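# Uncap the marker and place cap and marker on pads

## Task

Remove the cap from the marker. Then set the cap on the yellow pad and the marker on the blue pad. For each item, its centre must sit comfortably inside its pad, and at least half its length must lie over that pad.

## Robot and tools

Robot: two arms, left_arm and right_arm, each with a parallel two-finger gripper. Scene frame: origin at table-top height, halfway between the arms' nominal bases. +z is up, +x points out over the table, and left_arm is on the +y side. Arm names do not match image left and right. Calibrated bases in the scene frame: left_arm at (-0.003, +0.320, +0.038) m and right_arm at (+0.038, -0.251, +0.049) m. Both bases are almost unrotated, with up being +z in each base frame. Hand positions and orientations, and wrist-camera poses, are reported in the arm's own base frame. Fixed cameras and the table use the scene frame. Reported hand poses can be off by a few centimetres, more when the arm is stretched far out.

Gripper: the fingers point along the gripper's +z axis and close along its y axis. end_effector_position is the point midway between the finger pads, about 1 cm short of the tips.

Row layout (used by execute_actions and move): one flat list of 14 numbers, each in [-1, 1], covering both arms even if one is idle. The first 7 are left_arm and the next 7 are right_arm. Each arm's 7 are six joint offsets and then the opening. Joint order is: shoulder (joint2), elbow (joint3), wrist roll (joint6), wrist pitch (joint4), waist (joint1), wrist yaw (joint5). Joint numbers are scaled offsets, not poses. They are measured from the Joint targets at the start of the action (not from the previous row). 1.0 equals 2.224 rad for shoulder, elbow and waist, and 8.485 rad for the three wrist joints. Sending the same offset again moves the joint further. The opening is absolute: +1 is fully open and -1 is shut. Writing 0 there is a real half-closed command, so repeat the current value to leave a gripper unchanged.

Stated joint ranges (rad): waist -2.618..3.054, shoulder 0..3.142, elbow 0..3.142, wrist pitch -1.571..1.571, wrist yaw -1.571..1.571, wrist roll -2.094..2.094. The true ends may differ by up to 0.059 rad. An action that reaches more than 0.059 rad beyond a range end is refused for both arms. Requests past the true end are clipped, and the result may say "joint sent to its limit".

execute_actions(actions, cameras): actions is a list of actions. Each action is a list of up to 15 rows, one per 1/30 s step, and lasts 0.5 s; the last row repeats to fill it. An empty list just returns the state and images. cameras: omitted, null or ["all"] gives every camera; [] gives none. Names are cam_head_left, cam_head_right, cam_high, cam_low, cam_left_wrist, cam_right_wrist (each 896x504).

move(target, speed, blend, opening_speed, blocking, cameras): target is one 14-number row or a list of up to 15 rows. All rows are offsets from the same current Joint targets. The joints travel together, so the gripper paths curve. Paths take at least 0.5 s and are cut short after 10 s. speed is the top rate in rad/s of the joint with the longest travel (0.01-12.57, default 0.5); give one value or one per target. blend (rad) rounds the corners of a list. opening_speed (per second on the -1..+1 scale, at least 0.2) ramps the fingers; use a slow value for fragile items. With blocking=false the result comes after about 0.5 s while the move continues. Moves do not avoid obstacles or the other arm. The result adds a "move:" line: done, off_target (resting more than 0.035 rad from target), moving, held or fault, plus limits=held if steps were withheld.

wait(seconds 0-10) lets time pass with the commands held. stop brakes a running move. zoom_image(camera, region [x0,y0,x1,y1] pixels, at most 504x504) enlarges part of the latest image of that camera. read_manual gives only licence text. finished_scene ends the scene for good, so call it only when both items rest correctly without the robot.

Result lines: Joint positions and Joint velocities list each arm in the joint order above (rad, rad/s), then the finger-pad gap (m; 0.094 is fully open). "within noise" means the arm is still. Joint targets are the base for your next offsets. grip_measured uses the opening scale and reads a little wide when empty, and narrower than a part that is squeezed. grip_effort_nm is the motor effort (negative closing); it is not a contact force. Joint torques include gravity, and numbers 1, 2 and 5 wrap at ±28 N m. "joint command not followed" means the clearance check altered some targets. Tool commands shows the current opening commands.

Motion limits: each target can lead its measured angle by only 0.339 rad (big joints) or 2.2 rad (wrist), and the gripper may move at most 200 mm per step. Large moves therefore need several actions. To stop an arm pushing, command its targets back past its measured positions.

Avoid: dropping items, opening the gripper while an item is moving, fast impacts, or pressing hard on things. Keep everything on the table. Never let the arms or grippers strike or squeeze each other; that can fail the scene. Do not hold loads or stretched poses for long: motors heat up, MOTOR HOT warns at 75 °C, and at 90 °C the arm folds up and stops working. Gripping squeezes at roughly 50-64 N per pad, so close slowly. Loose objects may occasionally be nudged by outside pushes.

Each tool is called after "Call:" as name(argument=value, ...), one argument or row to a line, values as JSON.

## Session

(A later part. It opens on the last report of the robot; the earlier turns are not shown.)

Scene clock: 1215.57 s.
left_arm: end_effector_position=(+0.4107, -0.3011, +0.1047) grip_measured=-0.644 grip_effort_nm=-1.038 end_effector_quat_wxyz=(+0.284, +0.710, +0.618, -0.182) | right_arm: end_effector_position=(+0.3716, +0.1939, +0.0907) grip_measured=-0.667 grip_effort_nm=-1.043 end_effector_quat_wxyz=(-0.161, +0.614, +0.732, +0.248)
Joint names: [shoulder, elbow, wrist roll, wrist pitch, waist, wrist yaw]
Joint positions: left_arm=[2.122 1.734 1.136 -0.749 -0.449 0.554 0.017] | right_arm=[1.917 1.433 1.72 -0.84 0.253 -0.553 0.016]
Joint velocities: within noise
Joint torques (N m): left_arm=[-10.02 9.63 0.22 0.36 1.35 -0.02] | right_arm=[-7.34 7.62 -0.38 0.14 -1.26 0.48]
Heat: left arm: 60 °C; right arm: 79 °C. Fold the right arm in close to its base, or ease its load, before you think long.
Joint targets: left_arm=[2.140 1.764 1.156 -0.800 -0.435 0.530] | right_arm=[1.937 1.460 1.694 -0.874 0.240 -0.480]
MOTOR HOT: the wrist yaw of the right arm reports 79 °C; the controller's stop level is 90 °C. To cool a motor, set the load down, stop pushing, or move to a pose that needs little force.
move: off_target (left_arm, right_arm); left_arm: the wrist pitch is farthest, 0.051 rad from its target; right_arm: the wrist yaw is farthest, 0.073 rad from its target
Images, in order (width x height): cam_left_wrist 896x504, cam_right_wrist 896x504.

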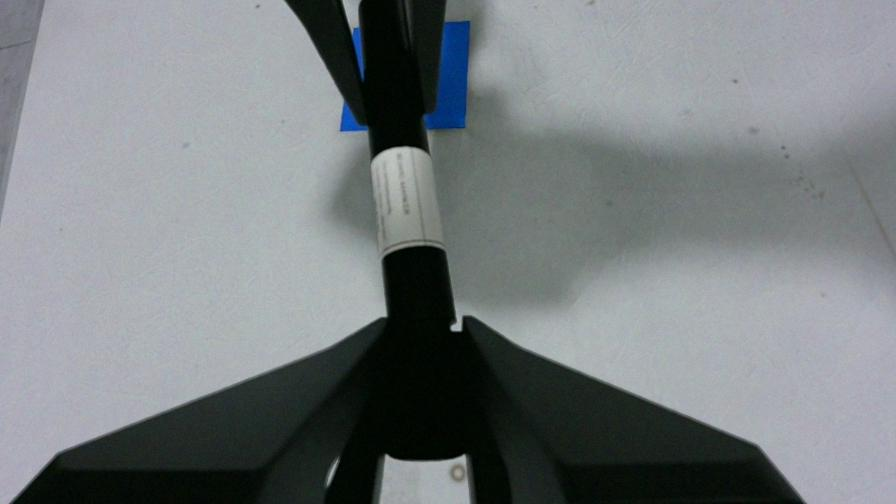

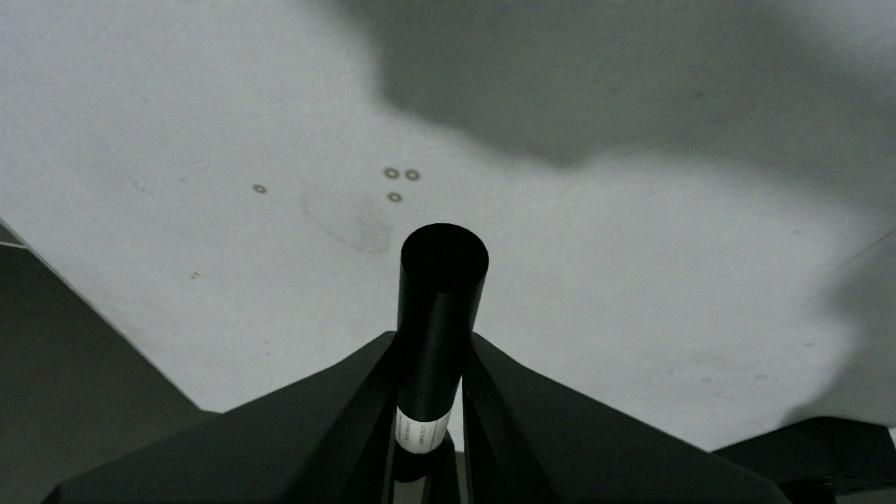

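Call:
move(
  target=[
    [0, 0, 0, 0.0047, -0.0054, 0, -0.85, 0, 0, 0, 0, 0.0045, -0.0068, -0.85],
    [0, 0, 0, 0.0047, -0.0054, 0, -0.2, 0, 0, 0, 0, 0.0045, -0.0068, -0.85],
  ],
  speed=0.3,
  cameras=["cam_right_wrist", "cam_left_wrist"],
)

Call:
zoom_image(
  camera="cam_left_wrist",
  region=[300, 0, 560, 504],
)

Scene clock: 1278.70 s.
left_arm: end_effector_position=(+0.4126, -0.2970, +0.1005) grip_measured=-0.203 grip_effort_nm=0.144 end_effector_quat_wxyz=(+0.277, +0.715, +0.621, -0.166) | right_arm: end_effector_position=(+0.3689, +0.1917, +0.0889) grip_measured=-0.667 grip_effort_nm=-1.038 end_effector_quat_wxyz=(-0.159, +0.610, +0.738, +0.241)
Joint names: [shoulder, elbow, wrist roll, wrist pitch, waist, wrist yaw]
Joint positions: left_arm=[2.124 1.734 1.146 -0.755 -0.451 0.518 0.037] | right_arm=[1.917 1.433 1.698 -0.856 0.253 -0.543 0.016]
Joint velocities: within noise
Joint torques (N m): left_arm=[-10.18 9.68 0.11 0.83 0.43 0.37] | right_arm=[-7.3 7.68 -0.08 0.3 -0.39 -0.25]
Heat: left arm: 49 °C; right arm: 45 °C.
Joint targets: left_arm=[2.140 1.764 1.156 -0.760 -0.447 0.530] | right_arm=[1.937 1.460 1.694 -0.874 0.250 -0.538]
MOTOR HOT: cleared for the motors of the right arm.
move: done
Images, in order (width x height): cam_left_wrist 896x504, cam_right_wrist 896x504.

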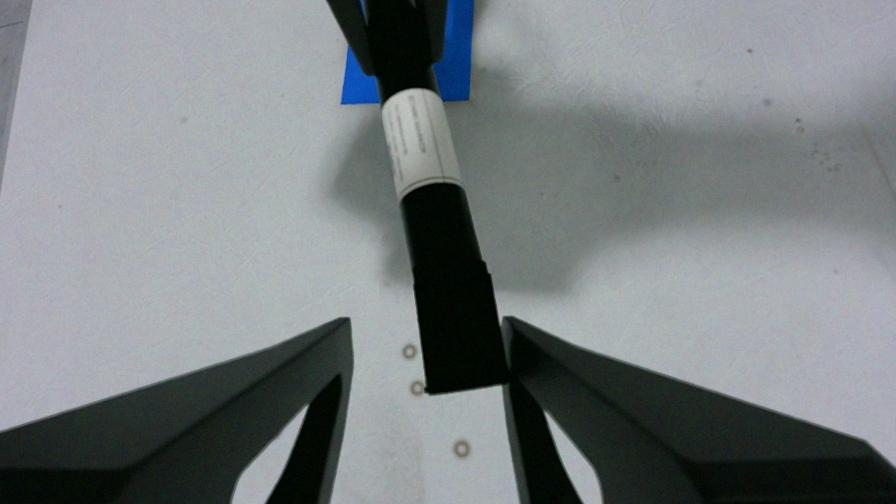

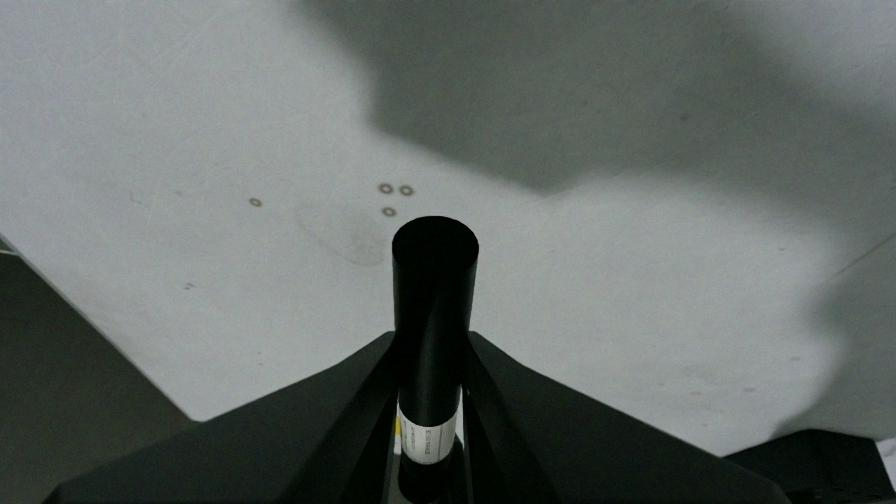

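Scaled by 1.000.

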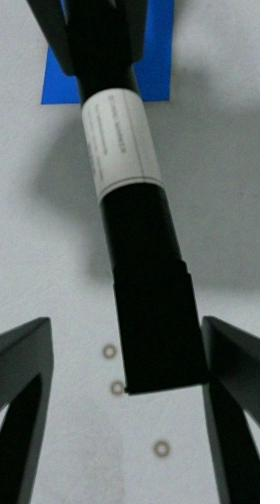

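Call:
move(
  target=[0.0683, 0.1614, -0.0351, -0.0433, -0.0418, -0.0255, 0.2, 0, 0, 0, 0, 0, 0, -0.85],
  speed=0.4,
  cameras=["cam_right_wrist", "cam_left_wrist"],
)

Scene clock: 1341.17 s.
left_arm: end_effector_position=(+0.4065, -0.3028, +0.1010) grip_measured=+0.197 grip_effort_nm=0.144 end_effector_quat_wxyz=(+0.152, +0.647, +0.736, -0.128) | right_arm: end_effector_position=(+0.3686, +0.1916, +0.0888) grip_measured=-0.668 grip_effort_nm=-1.043 end_effector_quat_wxyz=(-0.159, +0.610, +0.739, +0.240)
Joint names: [shoulder, elbow, wrist roll, wrist pitch, waist, wrist yaw]
Joint positions: left_arm=[2.273 2.084 0.866 -1.121 -0.536 0.306 0.056] | right_arm=[1.917 1.433 1.697 -0.857 0.253 -0.543 0.016]
Joint velocities: within noise
Joint torques (N m): left_arm=[-10.86 10.25 -0.07 0.58 -0.34 0.23] | right_arm=[-7.16 7.64 -0.04 0.28 -0.23 -0.25]
Heat: left arm: 53 °C; right arm: 40 °C.
Joint targets: left_arm=[2.292 2.123 0.858 -1.128 -0.540 0.313] | right_arm=[1.937 1.460 1.694 -0.874 0.250 -0.537]
move: off_target (left_arm); left_arm: the elbow is farthest, 0.039 rad from its target
Images, in order (width x height): cam_left_wrist 896x504, cam_right_wrist 896x504.

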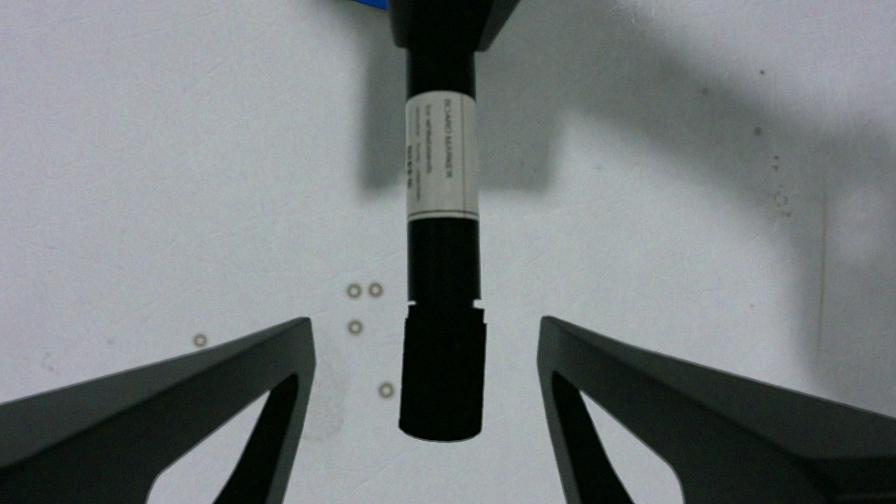

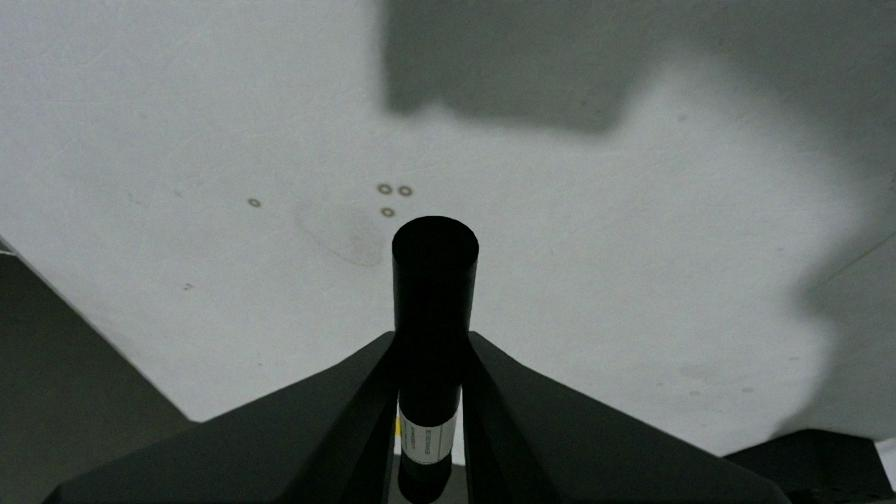

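Call:
zoom_image(
  camera="cam_left_wrist",
  region=[380, 260, 510, 460],
)

Scaled by 2.520.

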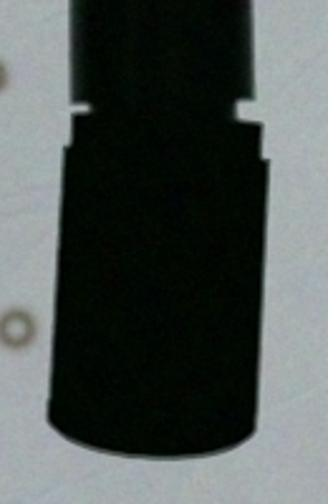

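Call:
move(
  target=[
    [0, 0, 0, 0, -0.0054, 0, 0.2, 0, 0, 0, 0, 0, 0, -0.85],
    [0, 0, 0, 0, -0.0054, 0, -0.85, 0, 0, 0, 0, 0, 0, -0.85],
    [-0.0022, -0.0099, 0, -0.0323, 0.0288, -0.0297, -0.85, 0.0085, -0.0103, 0, -0.0113, -0.0352, 0.0405, -0.85],
    [-0.0039, -0.0175, 0, -0.0507, 0.0544, -0.0520, -0.85, 0.0151, -0.0182, 0, -0.0197, -0.0616, 0.0709, -0.85],
    [-0.0225, -0.0337, 0.0045, 0.0014, 0.0112, 0.0011, -0.85, 0.0022, -0.0049, -0.0072, -0.0019, -0.0238, -0.0012, -0.85],
  ],
  speed=[0.3, 0.3, 0.25, 0.12, 0.6],
  opening_speed=0.8,
  cameras=["cam_right_wrist", "cam_left_wrist", "cam_head_left"],
)

Scene clock: 1427.27 s.
left_arm: end_effector_position=(+0.4090, -0.2899, +0.0918) grip_measured=-0.637 grip_effort_nm=-1.033 end_effector_quat_wxyz=(+0.139, +0.645, +0.741, -0.127) | right_arm: end_effector_position=(+0.3696, +0.1652, +0.0746) grip_measured=-0.668 grip_effort_nm=-1.038 end_effector_quat_wxyz=(-0.162, +0.620, +0.735, +0.219)
Joint names: [shoulder, elbow, wrist roll, wrist pitch, waist, wrist yaw]
Joint positions: left_arm=[2.279 2.065 0.885 -1.127 -0.512 0.304 0.017] | right_arm=[1.947 1.433 1.636 -0.901 0.192 -0.532 0.016]
Joint velocities: within noise
Joint torques (N m): left_arm=[-15.23 4.83 0.14 0.73 -0.29 0.35] | right_arm=[-9.31 6.65 -0.1 0.44 0.5 -0.44]
Heat: left arm: 49 °C; right arm: 37 °C.
Joint targets: left_arm=[2.242 2.048 0.897 -1.116 -0.515 0.323] | right_arm=[1.942 1.449 1.633 -0.890 0.197 -0.548]
move: off_target (left_arm); target 2's new numbers were sent with left_arm's elbow 0.039 rad from that target; left_arm: the shoulder is farthest, 0.037 rad from its target
Images, in order (width x height): cam_head_left 896x504, cam_left_wrist 896x504, cam_right_wrist 896x504.

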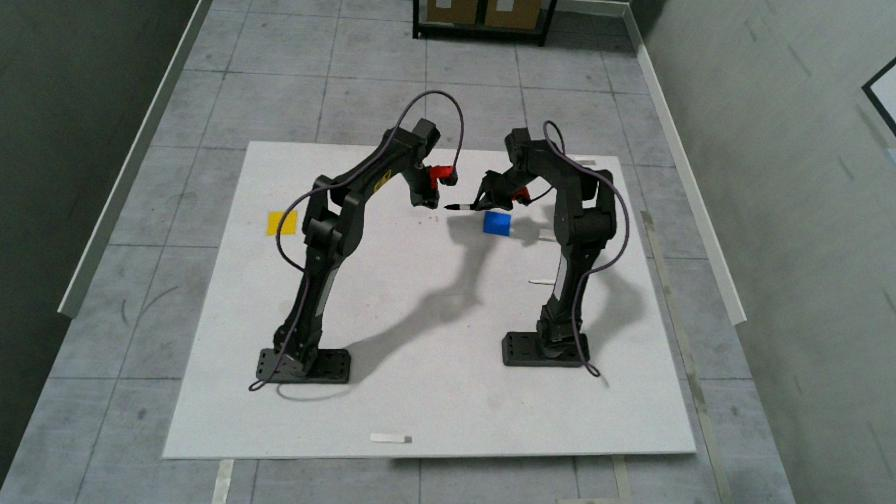

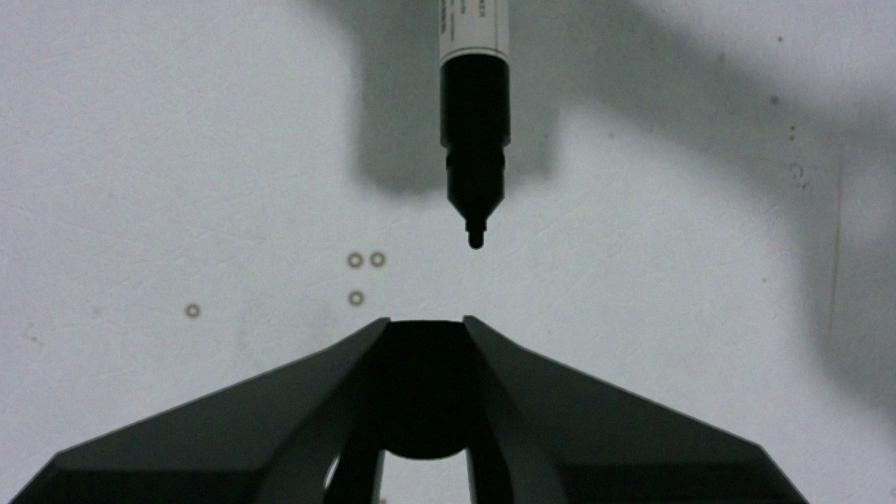

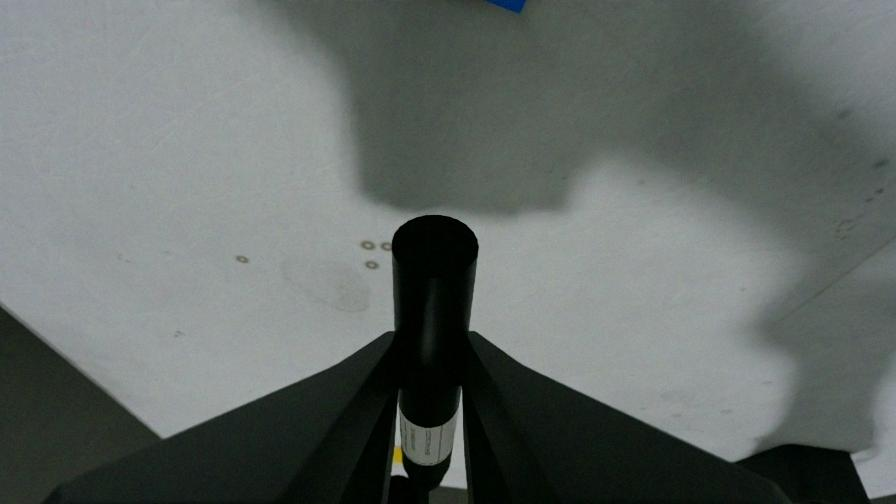

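Call:
move(
  target=[-0.1003, -0.2986, 0.0159, 0.0555, 0.4379, 0.0176, -0.85, 0.0868, 0.0391, 0.0065, -0.0064, -0.0751, 0.0289, -0.85],
  speed=0.8,
)

Scene clock: 1527.07 s.
left_arm: end_effector_position=(+0.4203, +0.1246, +0.0241) grip_measured=-0.637 grip_effort_nm=-1.038 end_effector_quat_wxyz=(+0.239, +0.292, +0.922, -0.081) | right_arm: end_effector_position=(+0.3978, +0.0697, +0.0139) grip_measured=-0.668 grip_effort_nm=-1.043 end_effector_quat_wxyz=(-0.107, +0.722, +0.674, +0.116)
Joint names: [shoulder, elbow, wrist roll, wrist pitch, waist, wrist yaw]
Joint positions: left_arm=[2.062 1.399 1.02 -0.657 0.463 0.449 0.017] | right_arm=[2.114 1.504 1.679 -0.925 0.034 -0.315 0.016]
Joint velocities: within noise
Joint torques (N m): left_arm=[-13.68 4.44 0.15 0.73 -0.44 0.47] | right_arm=[-8.31 7.72 0.11 -0.01 -0.34 -0.02]
Heat: left arm: 56 °C; right arm: 37 °C.
Joint targets: left_arm=[2.019 1.384 1.032 -0.645 0.459 0.472] | right_arm=[2.135 1.536 1.688 -0.944 0.030 -0.303]
move: off_target (left_arm); left_arm: the shoulder is farthest, 0.044 rad from its target

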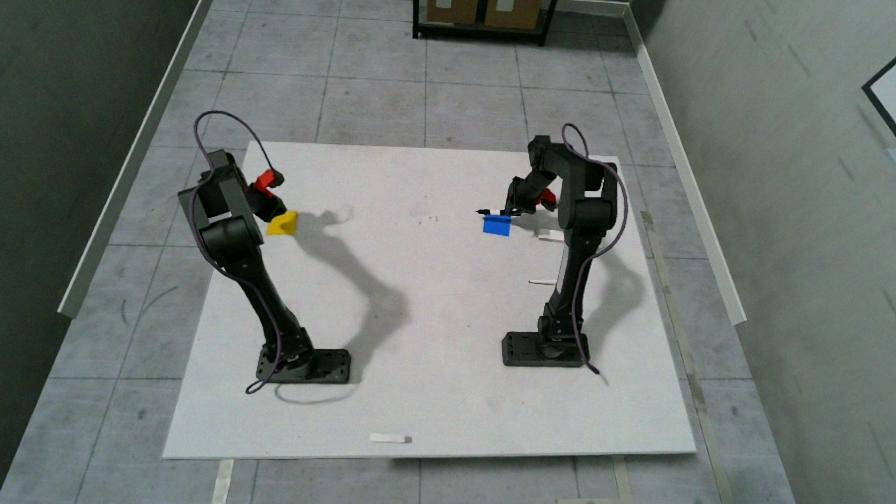

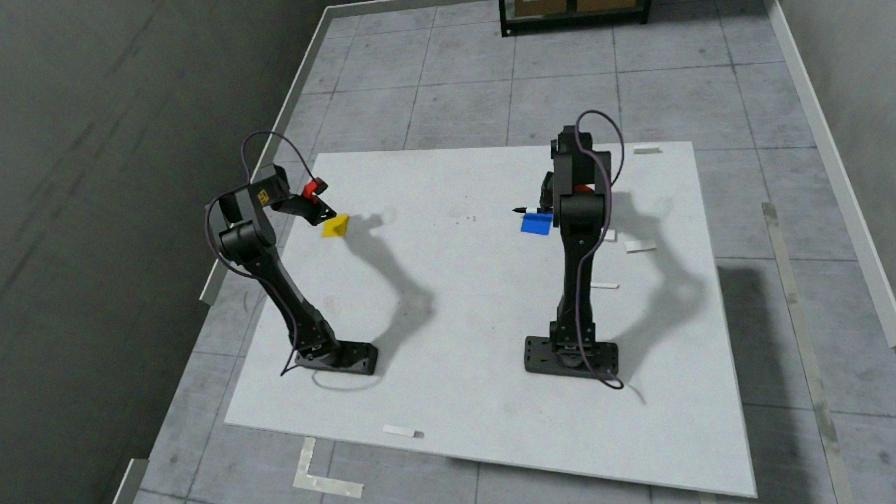

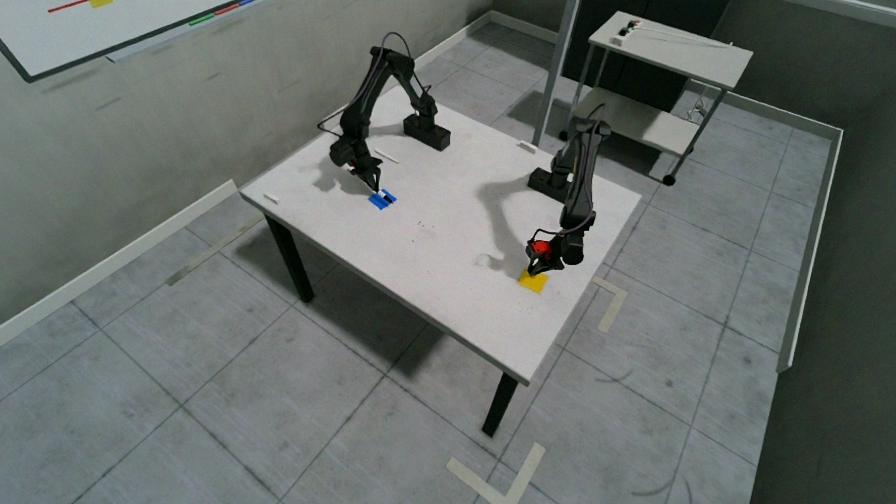

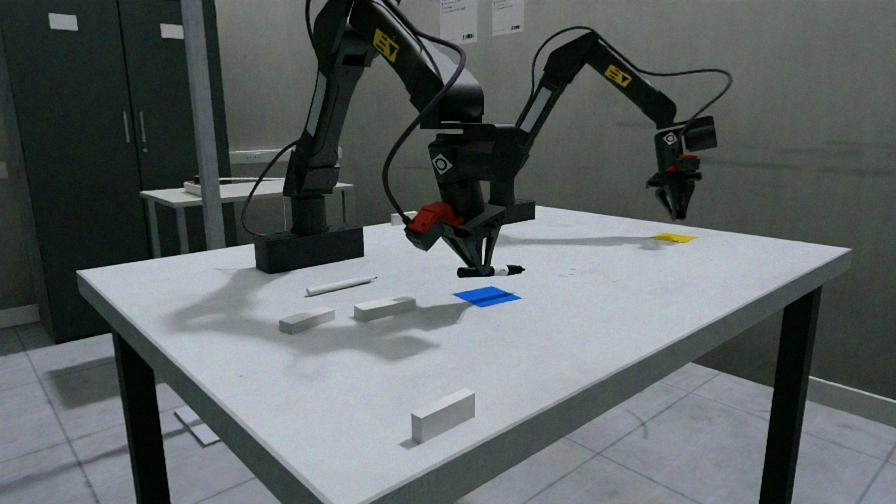

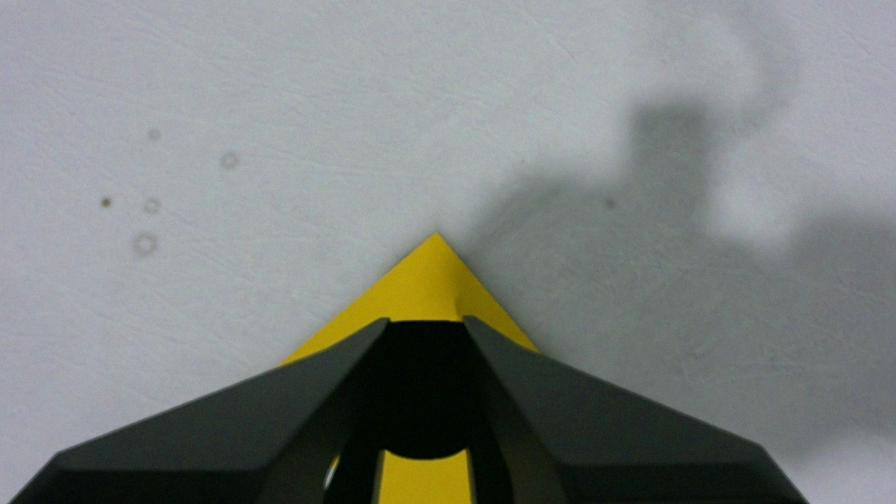

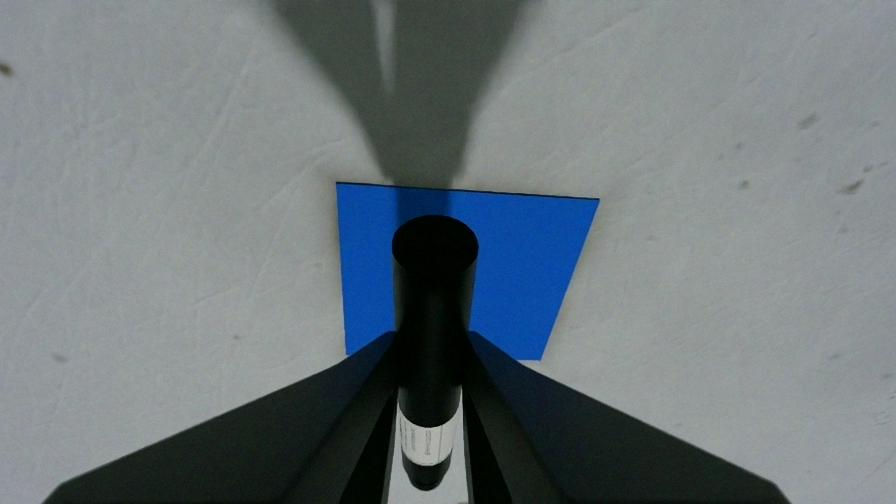

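Call:
execute_actions(
  actions=[],
  cameras=["all"],
)

Scene clock: 1551.60 s.
left_arm: end_effector_position=(+0.4204, +0.1246, +0.0242) grip_measured=-0.637 grip_effort_nm=-1.038 end_effector_quat_wxyz=(+0.239, +0.293, +0.922, -0.081) | right_arm: end_effector_position=(+0.3976, +0.0696, +0.0138) grip_measured=-0.668 grip_effort_nm=-1.038 end_effector_quat_wxyz=(-0.107, +0.722, +0.674, +0.115)
Joint names: [shoulder, elbow, wrist roll, wrist pitch, waist, wrist yaw]
Joint positions: left_arm=[2.062 1.399 1.02 -0.656 0.463 0.449 0.017] | right_arm=[2.114 1.504 1.679 -0.926 0.034 -0.315 0.016]
Joint velocities: within noise
Joint torques (N m): left_arm=[-13.71 4.66 0.13 0.75 -0.43 0.5] | right_arm=[-8.2 7.69 0.12 -0.04 -0.36 -0.05]
Heat: left arm: 62 °C; right arm: 39 °C.
Joint targets: left_arm=[2.019 1.384 1.032 -0.645 0.459 0.472] | right_arm=[2.135 1.536 1.688 -0.944 0.030 -0.302]
Tool commands: left_gripper/opening=-0.85 right_gripper/opening=-0.85

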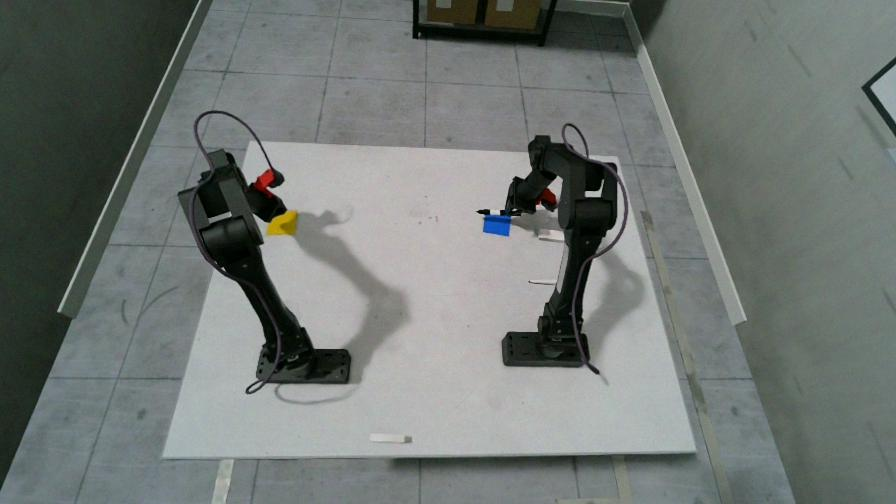

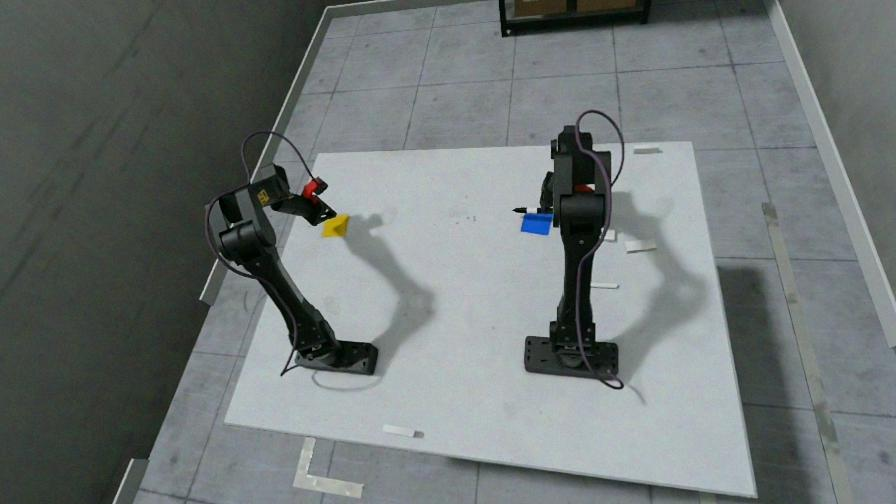

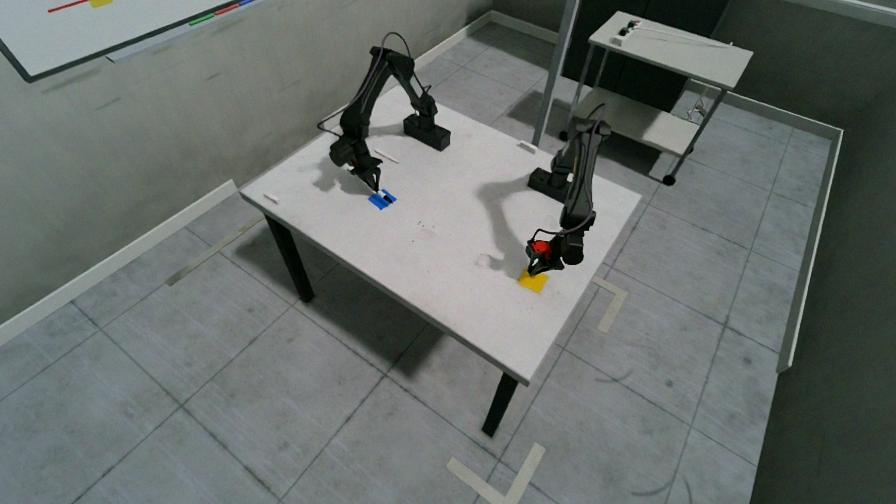

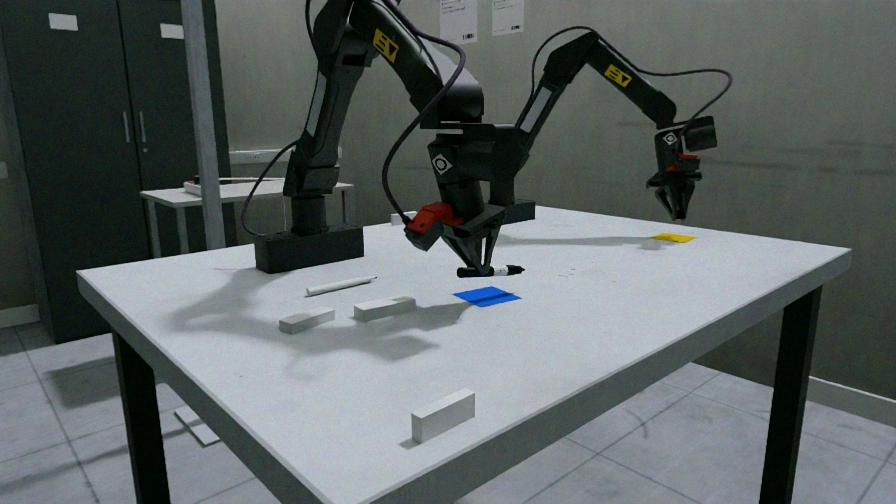

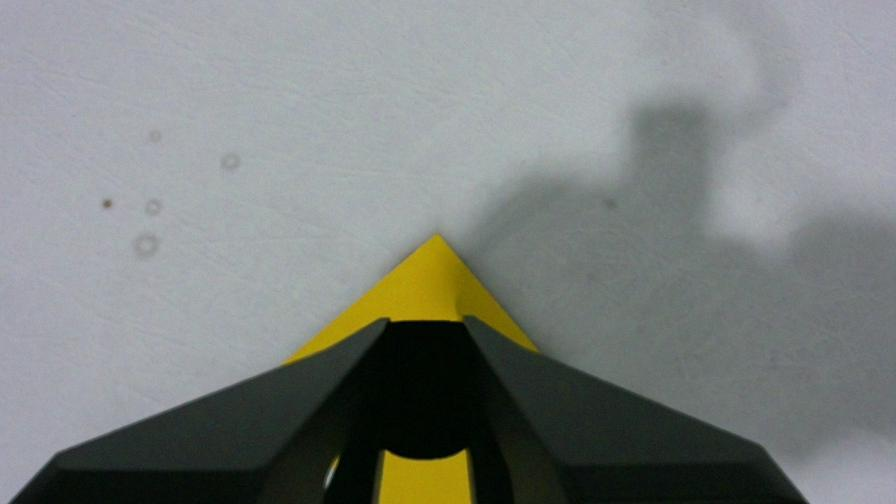

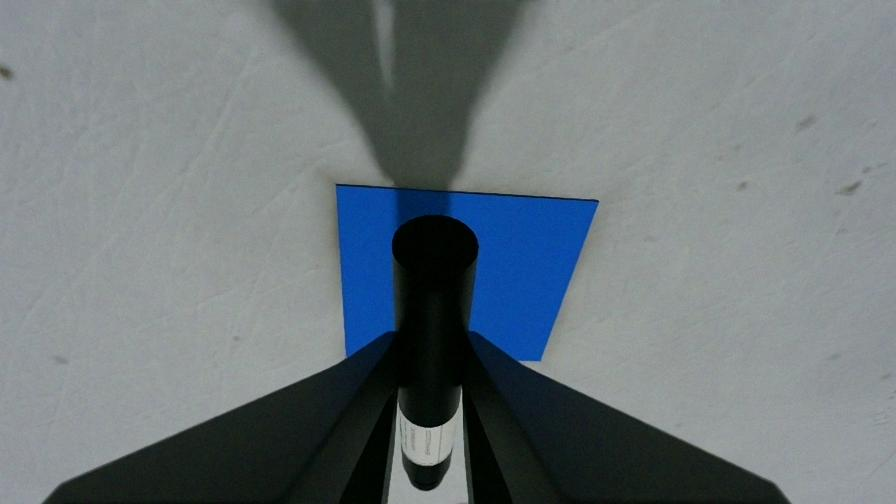

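Call:
zoom_image(
  camera="cam_head_right",
  region=[470, 180, 610, 260],
)

Call:
zoom_image(
  camera="cam_head_left",
  region=[440, 180, 580, 260],
)

Call:
zoom_image(
  camera="cam_head_left",
  region=[230, 180, 350, 250],
)

Call:
zoom_image(
  camera="cam_high",
  region=[340, 160, 430, 220],
)

Call:
zoom_image(
  camera="cam_low",
  region=[420, 240, 560, 320],
)

Scaled by 3.600.

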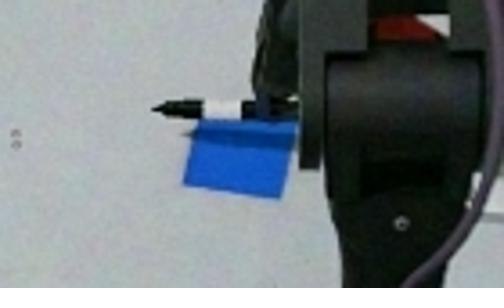

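Scaled by 3.600.

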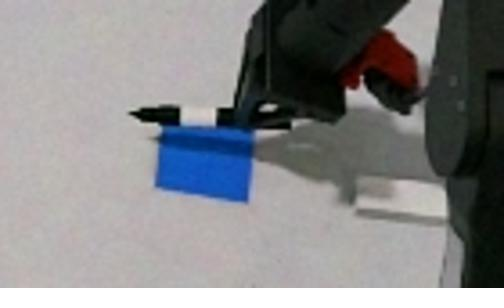

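Scaled by 4.200.

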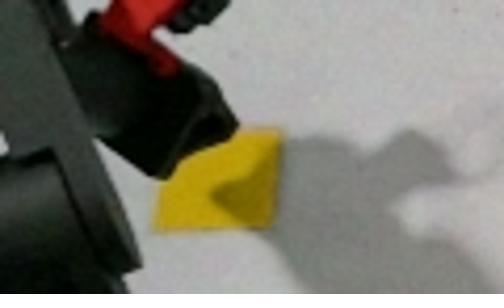

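Scaled by 5.600.

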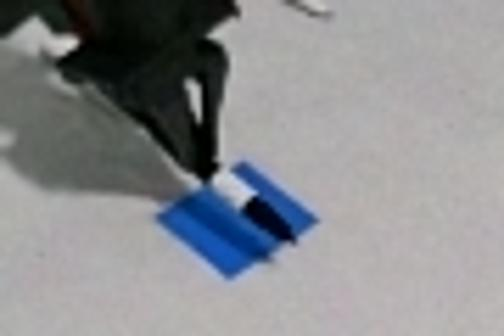

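Scaled by 3.600.

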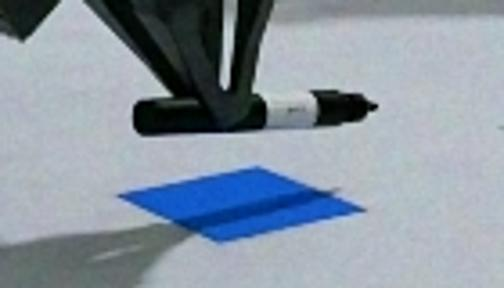

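Call:
zoom_image(
  camera="cam_low",
  region=[630, 170, 730, 250],
)

Call:
zoom_image(
  camera="cam_high",
  region=[500, 225, 600, 305],
)

Call:
zoom_image(
  camera="cam_left_wrist",
  region=[248, 220, 648, 504],
)

Scaled by 5.040.

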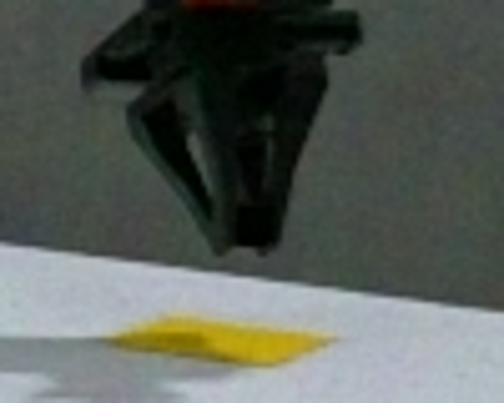

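Scaled by 5.040.

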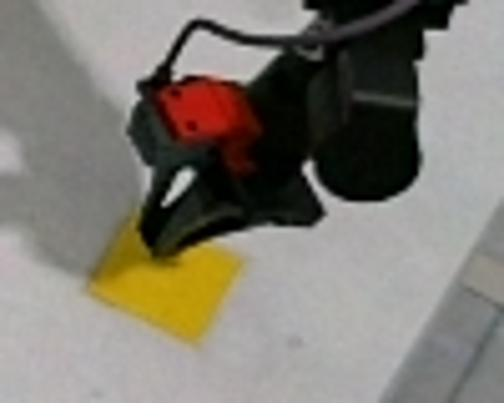

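Scaled by 1.260.

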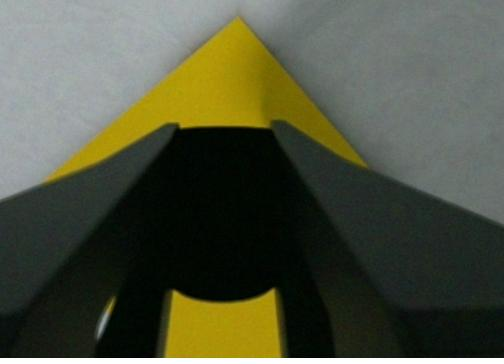

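Call:
move(
  target=[0.0463, -0.0216, 0.00566, 0.00849, 0.0211, 0.0007, -0.85, 0.0216, -0.0436, 0, 0.01497, 0, 0, -0.85],
  speed=0.15,
)

Scene clock: 1800.57 s.
left_arm: end_effector_position=(+0.4103, +0.1367, -0.0053) grip_measured=-0.637 grip_effort_nm=-1.033 end_effector_quat_wxyz=(+0.235, +0.295, +0.923, -0.081) | right_arm: end_effector_position=(+0.3946, +0.0695, -0.0164) grip_measured=-0.668 grip_effort_nm=-1.043 end_effector_quat_wxyz=(-0.111, +0.723, +0.673, +0.111)
Joint names: [shoulder, elbow, wrist roll, wrist pitch, waist, wrist yaw]
Joint positions: left_arm=[2.111 1.349 1.068 -0.585 0.501 0.454 0.017] | right_arm=[2.161 1.449 1.679 -0.837 0.034 -0.315 0.016]
Joint velocities: within noise
Joint torques (N m): left_arm=[-9.42 4.34 0.12 0.72 0.49 0.52] | right_arm=[-8.27 3.89 0.11 0.32 -0.4 -0.07]
Heat: left arm: 68 °C; right arm: 40 °C.
Joint targets: left_arm=[2.122 1.336 1.080 -0.573 0.506 0.478] | right_arm=[2.184 1.439 1.688 -0.817 0.030 -0.302]
move: done

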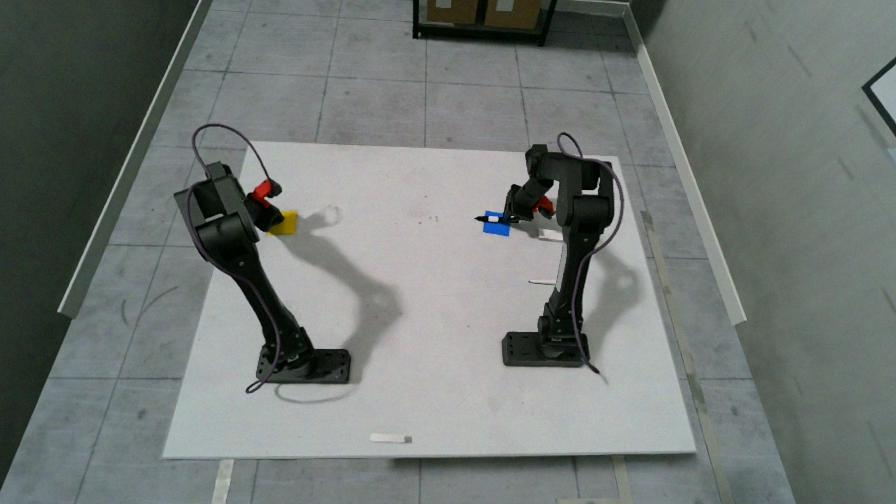

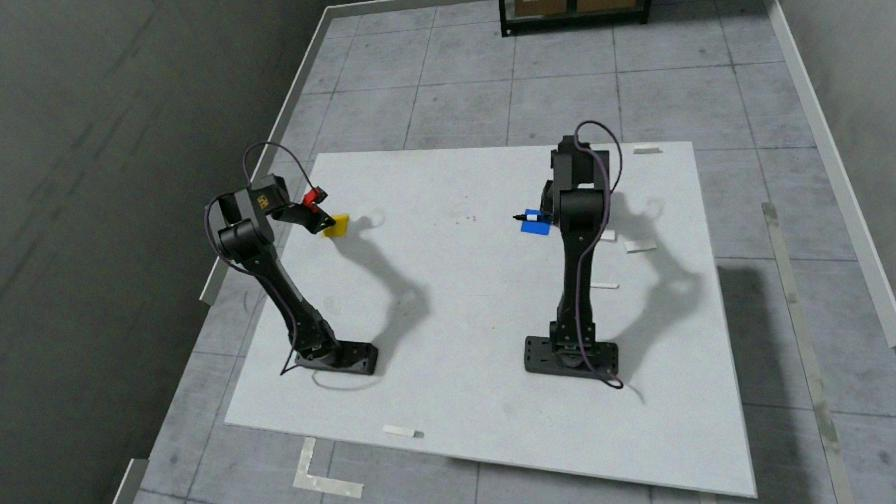

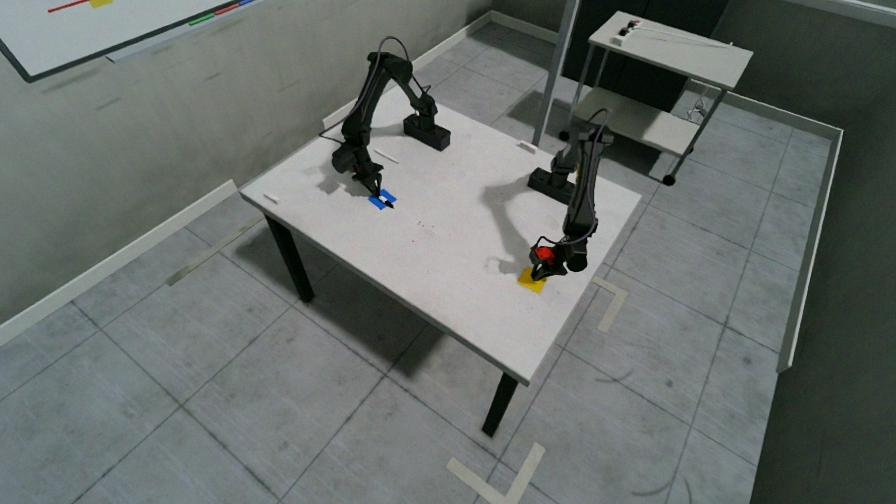

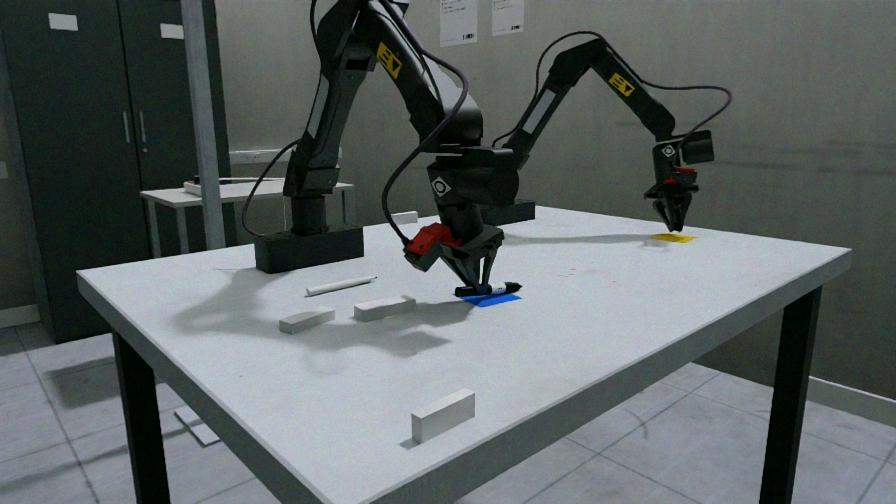

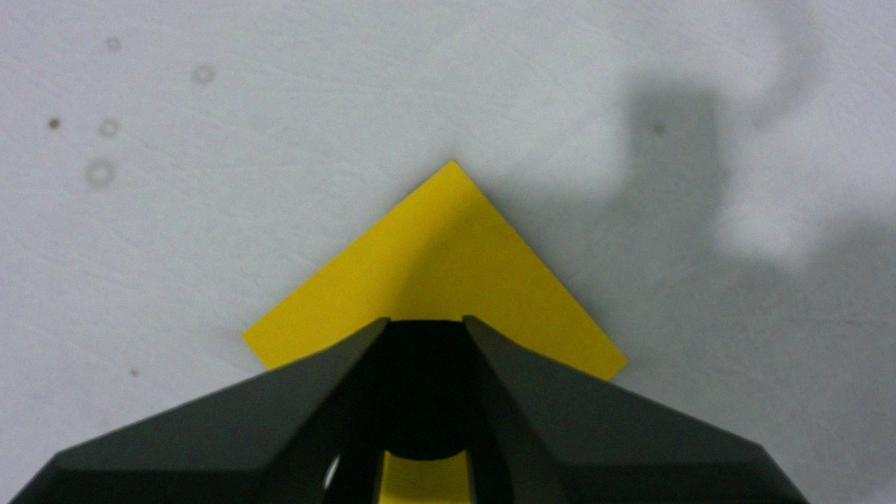

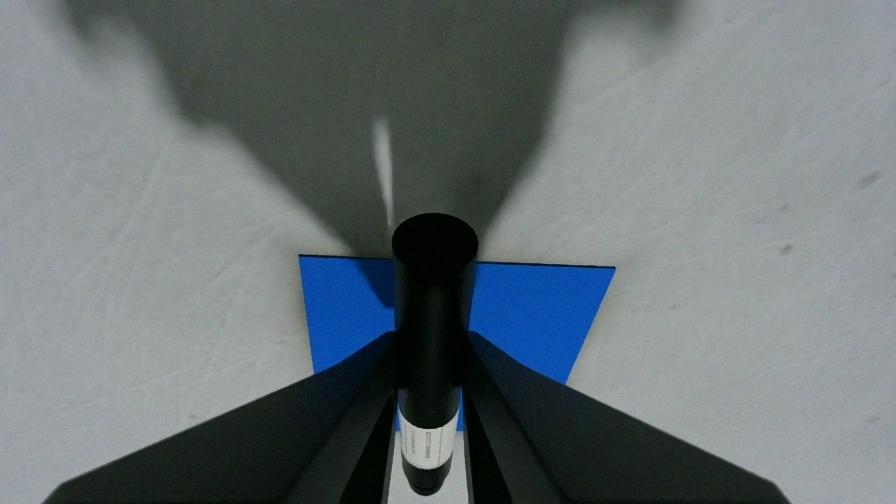

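Call:
zoom_image(
  camera="cam_low",
  region=[430, 260, 550, 320],
)

Call:
zoom_image(
  camera="cam_low",
  region=[630, 190, 710, 250],
)

Scaled by 4.200.

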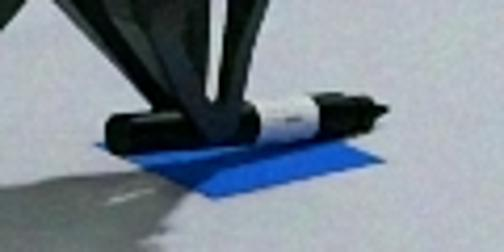

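Scaled by 6.300.

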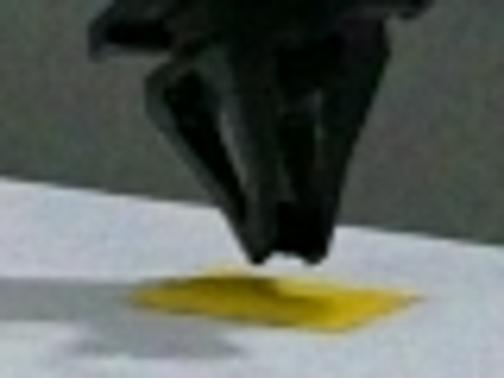

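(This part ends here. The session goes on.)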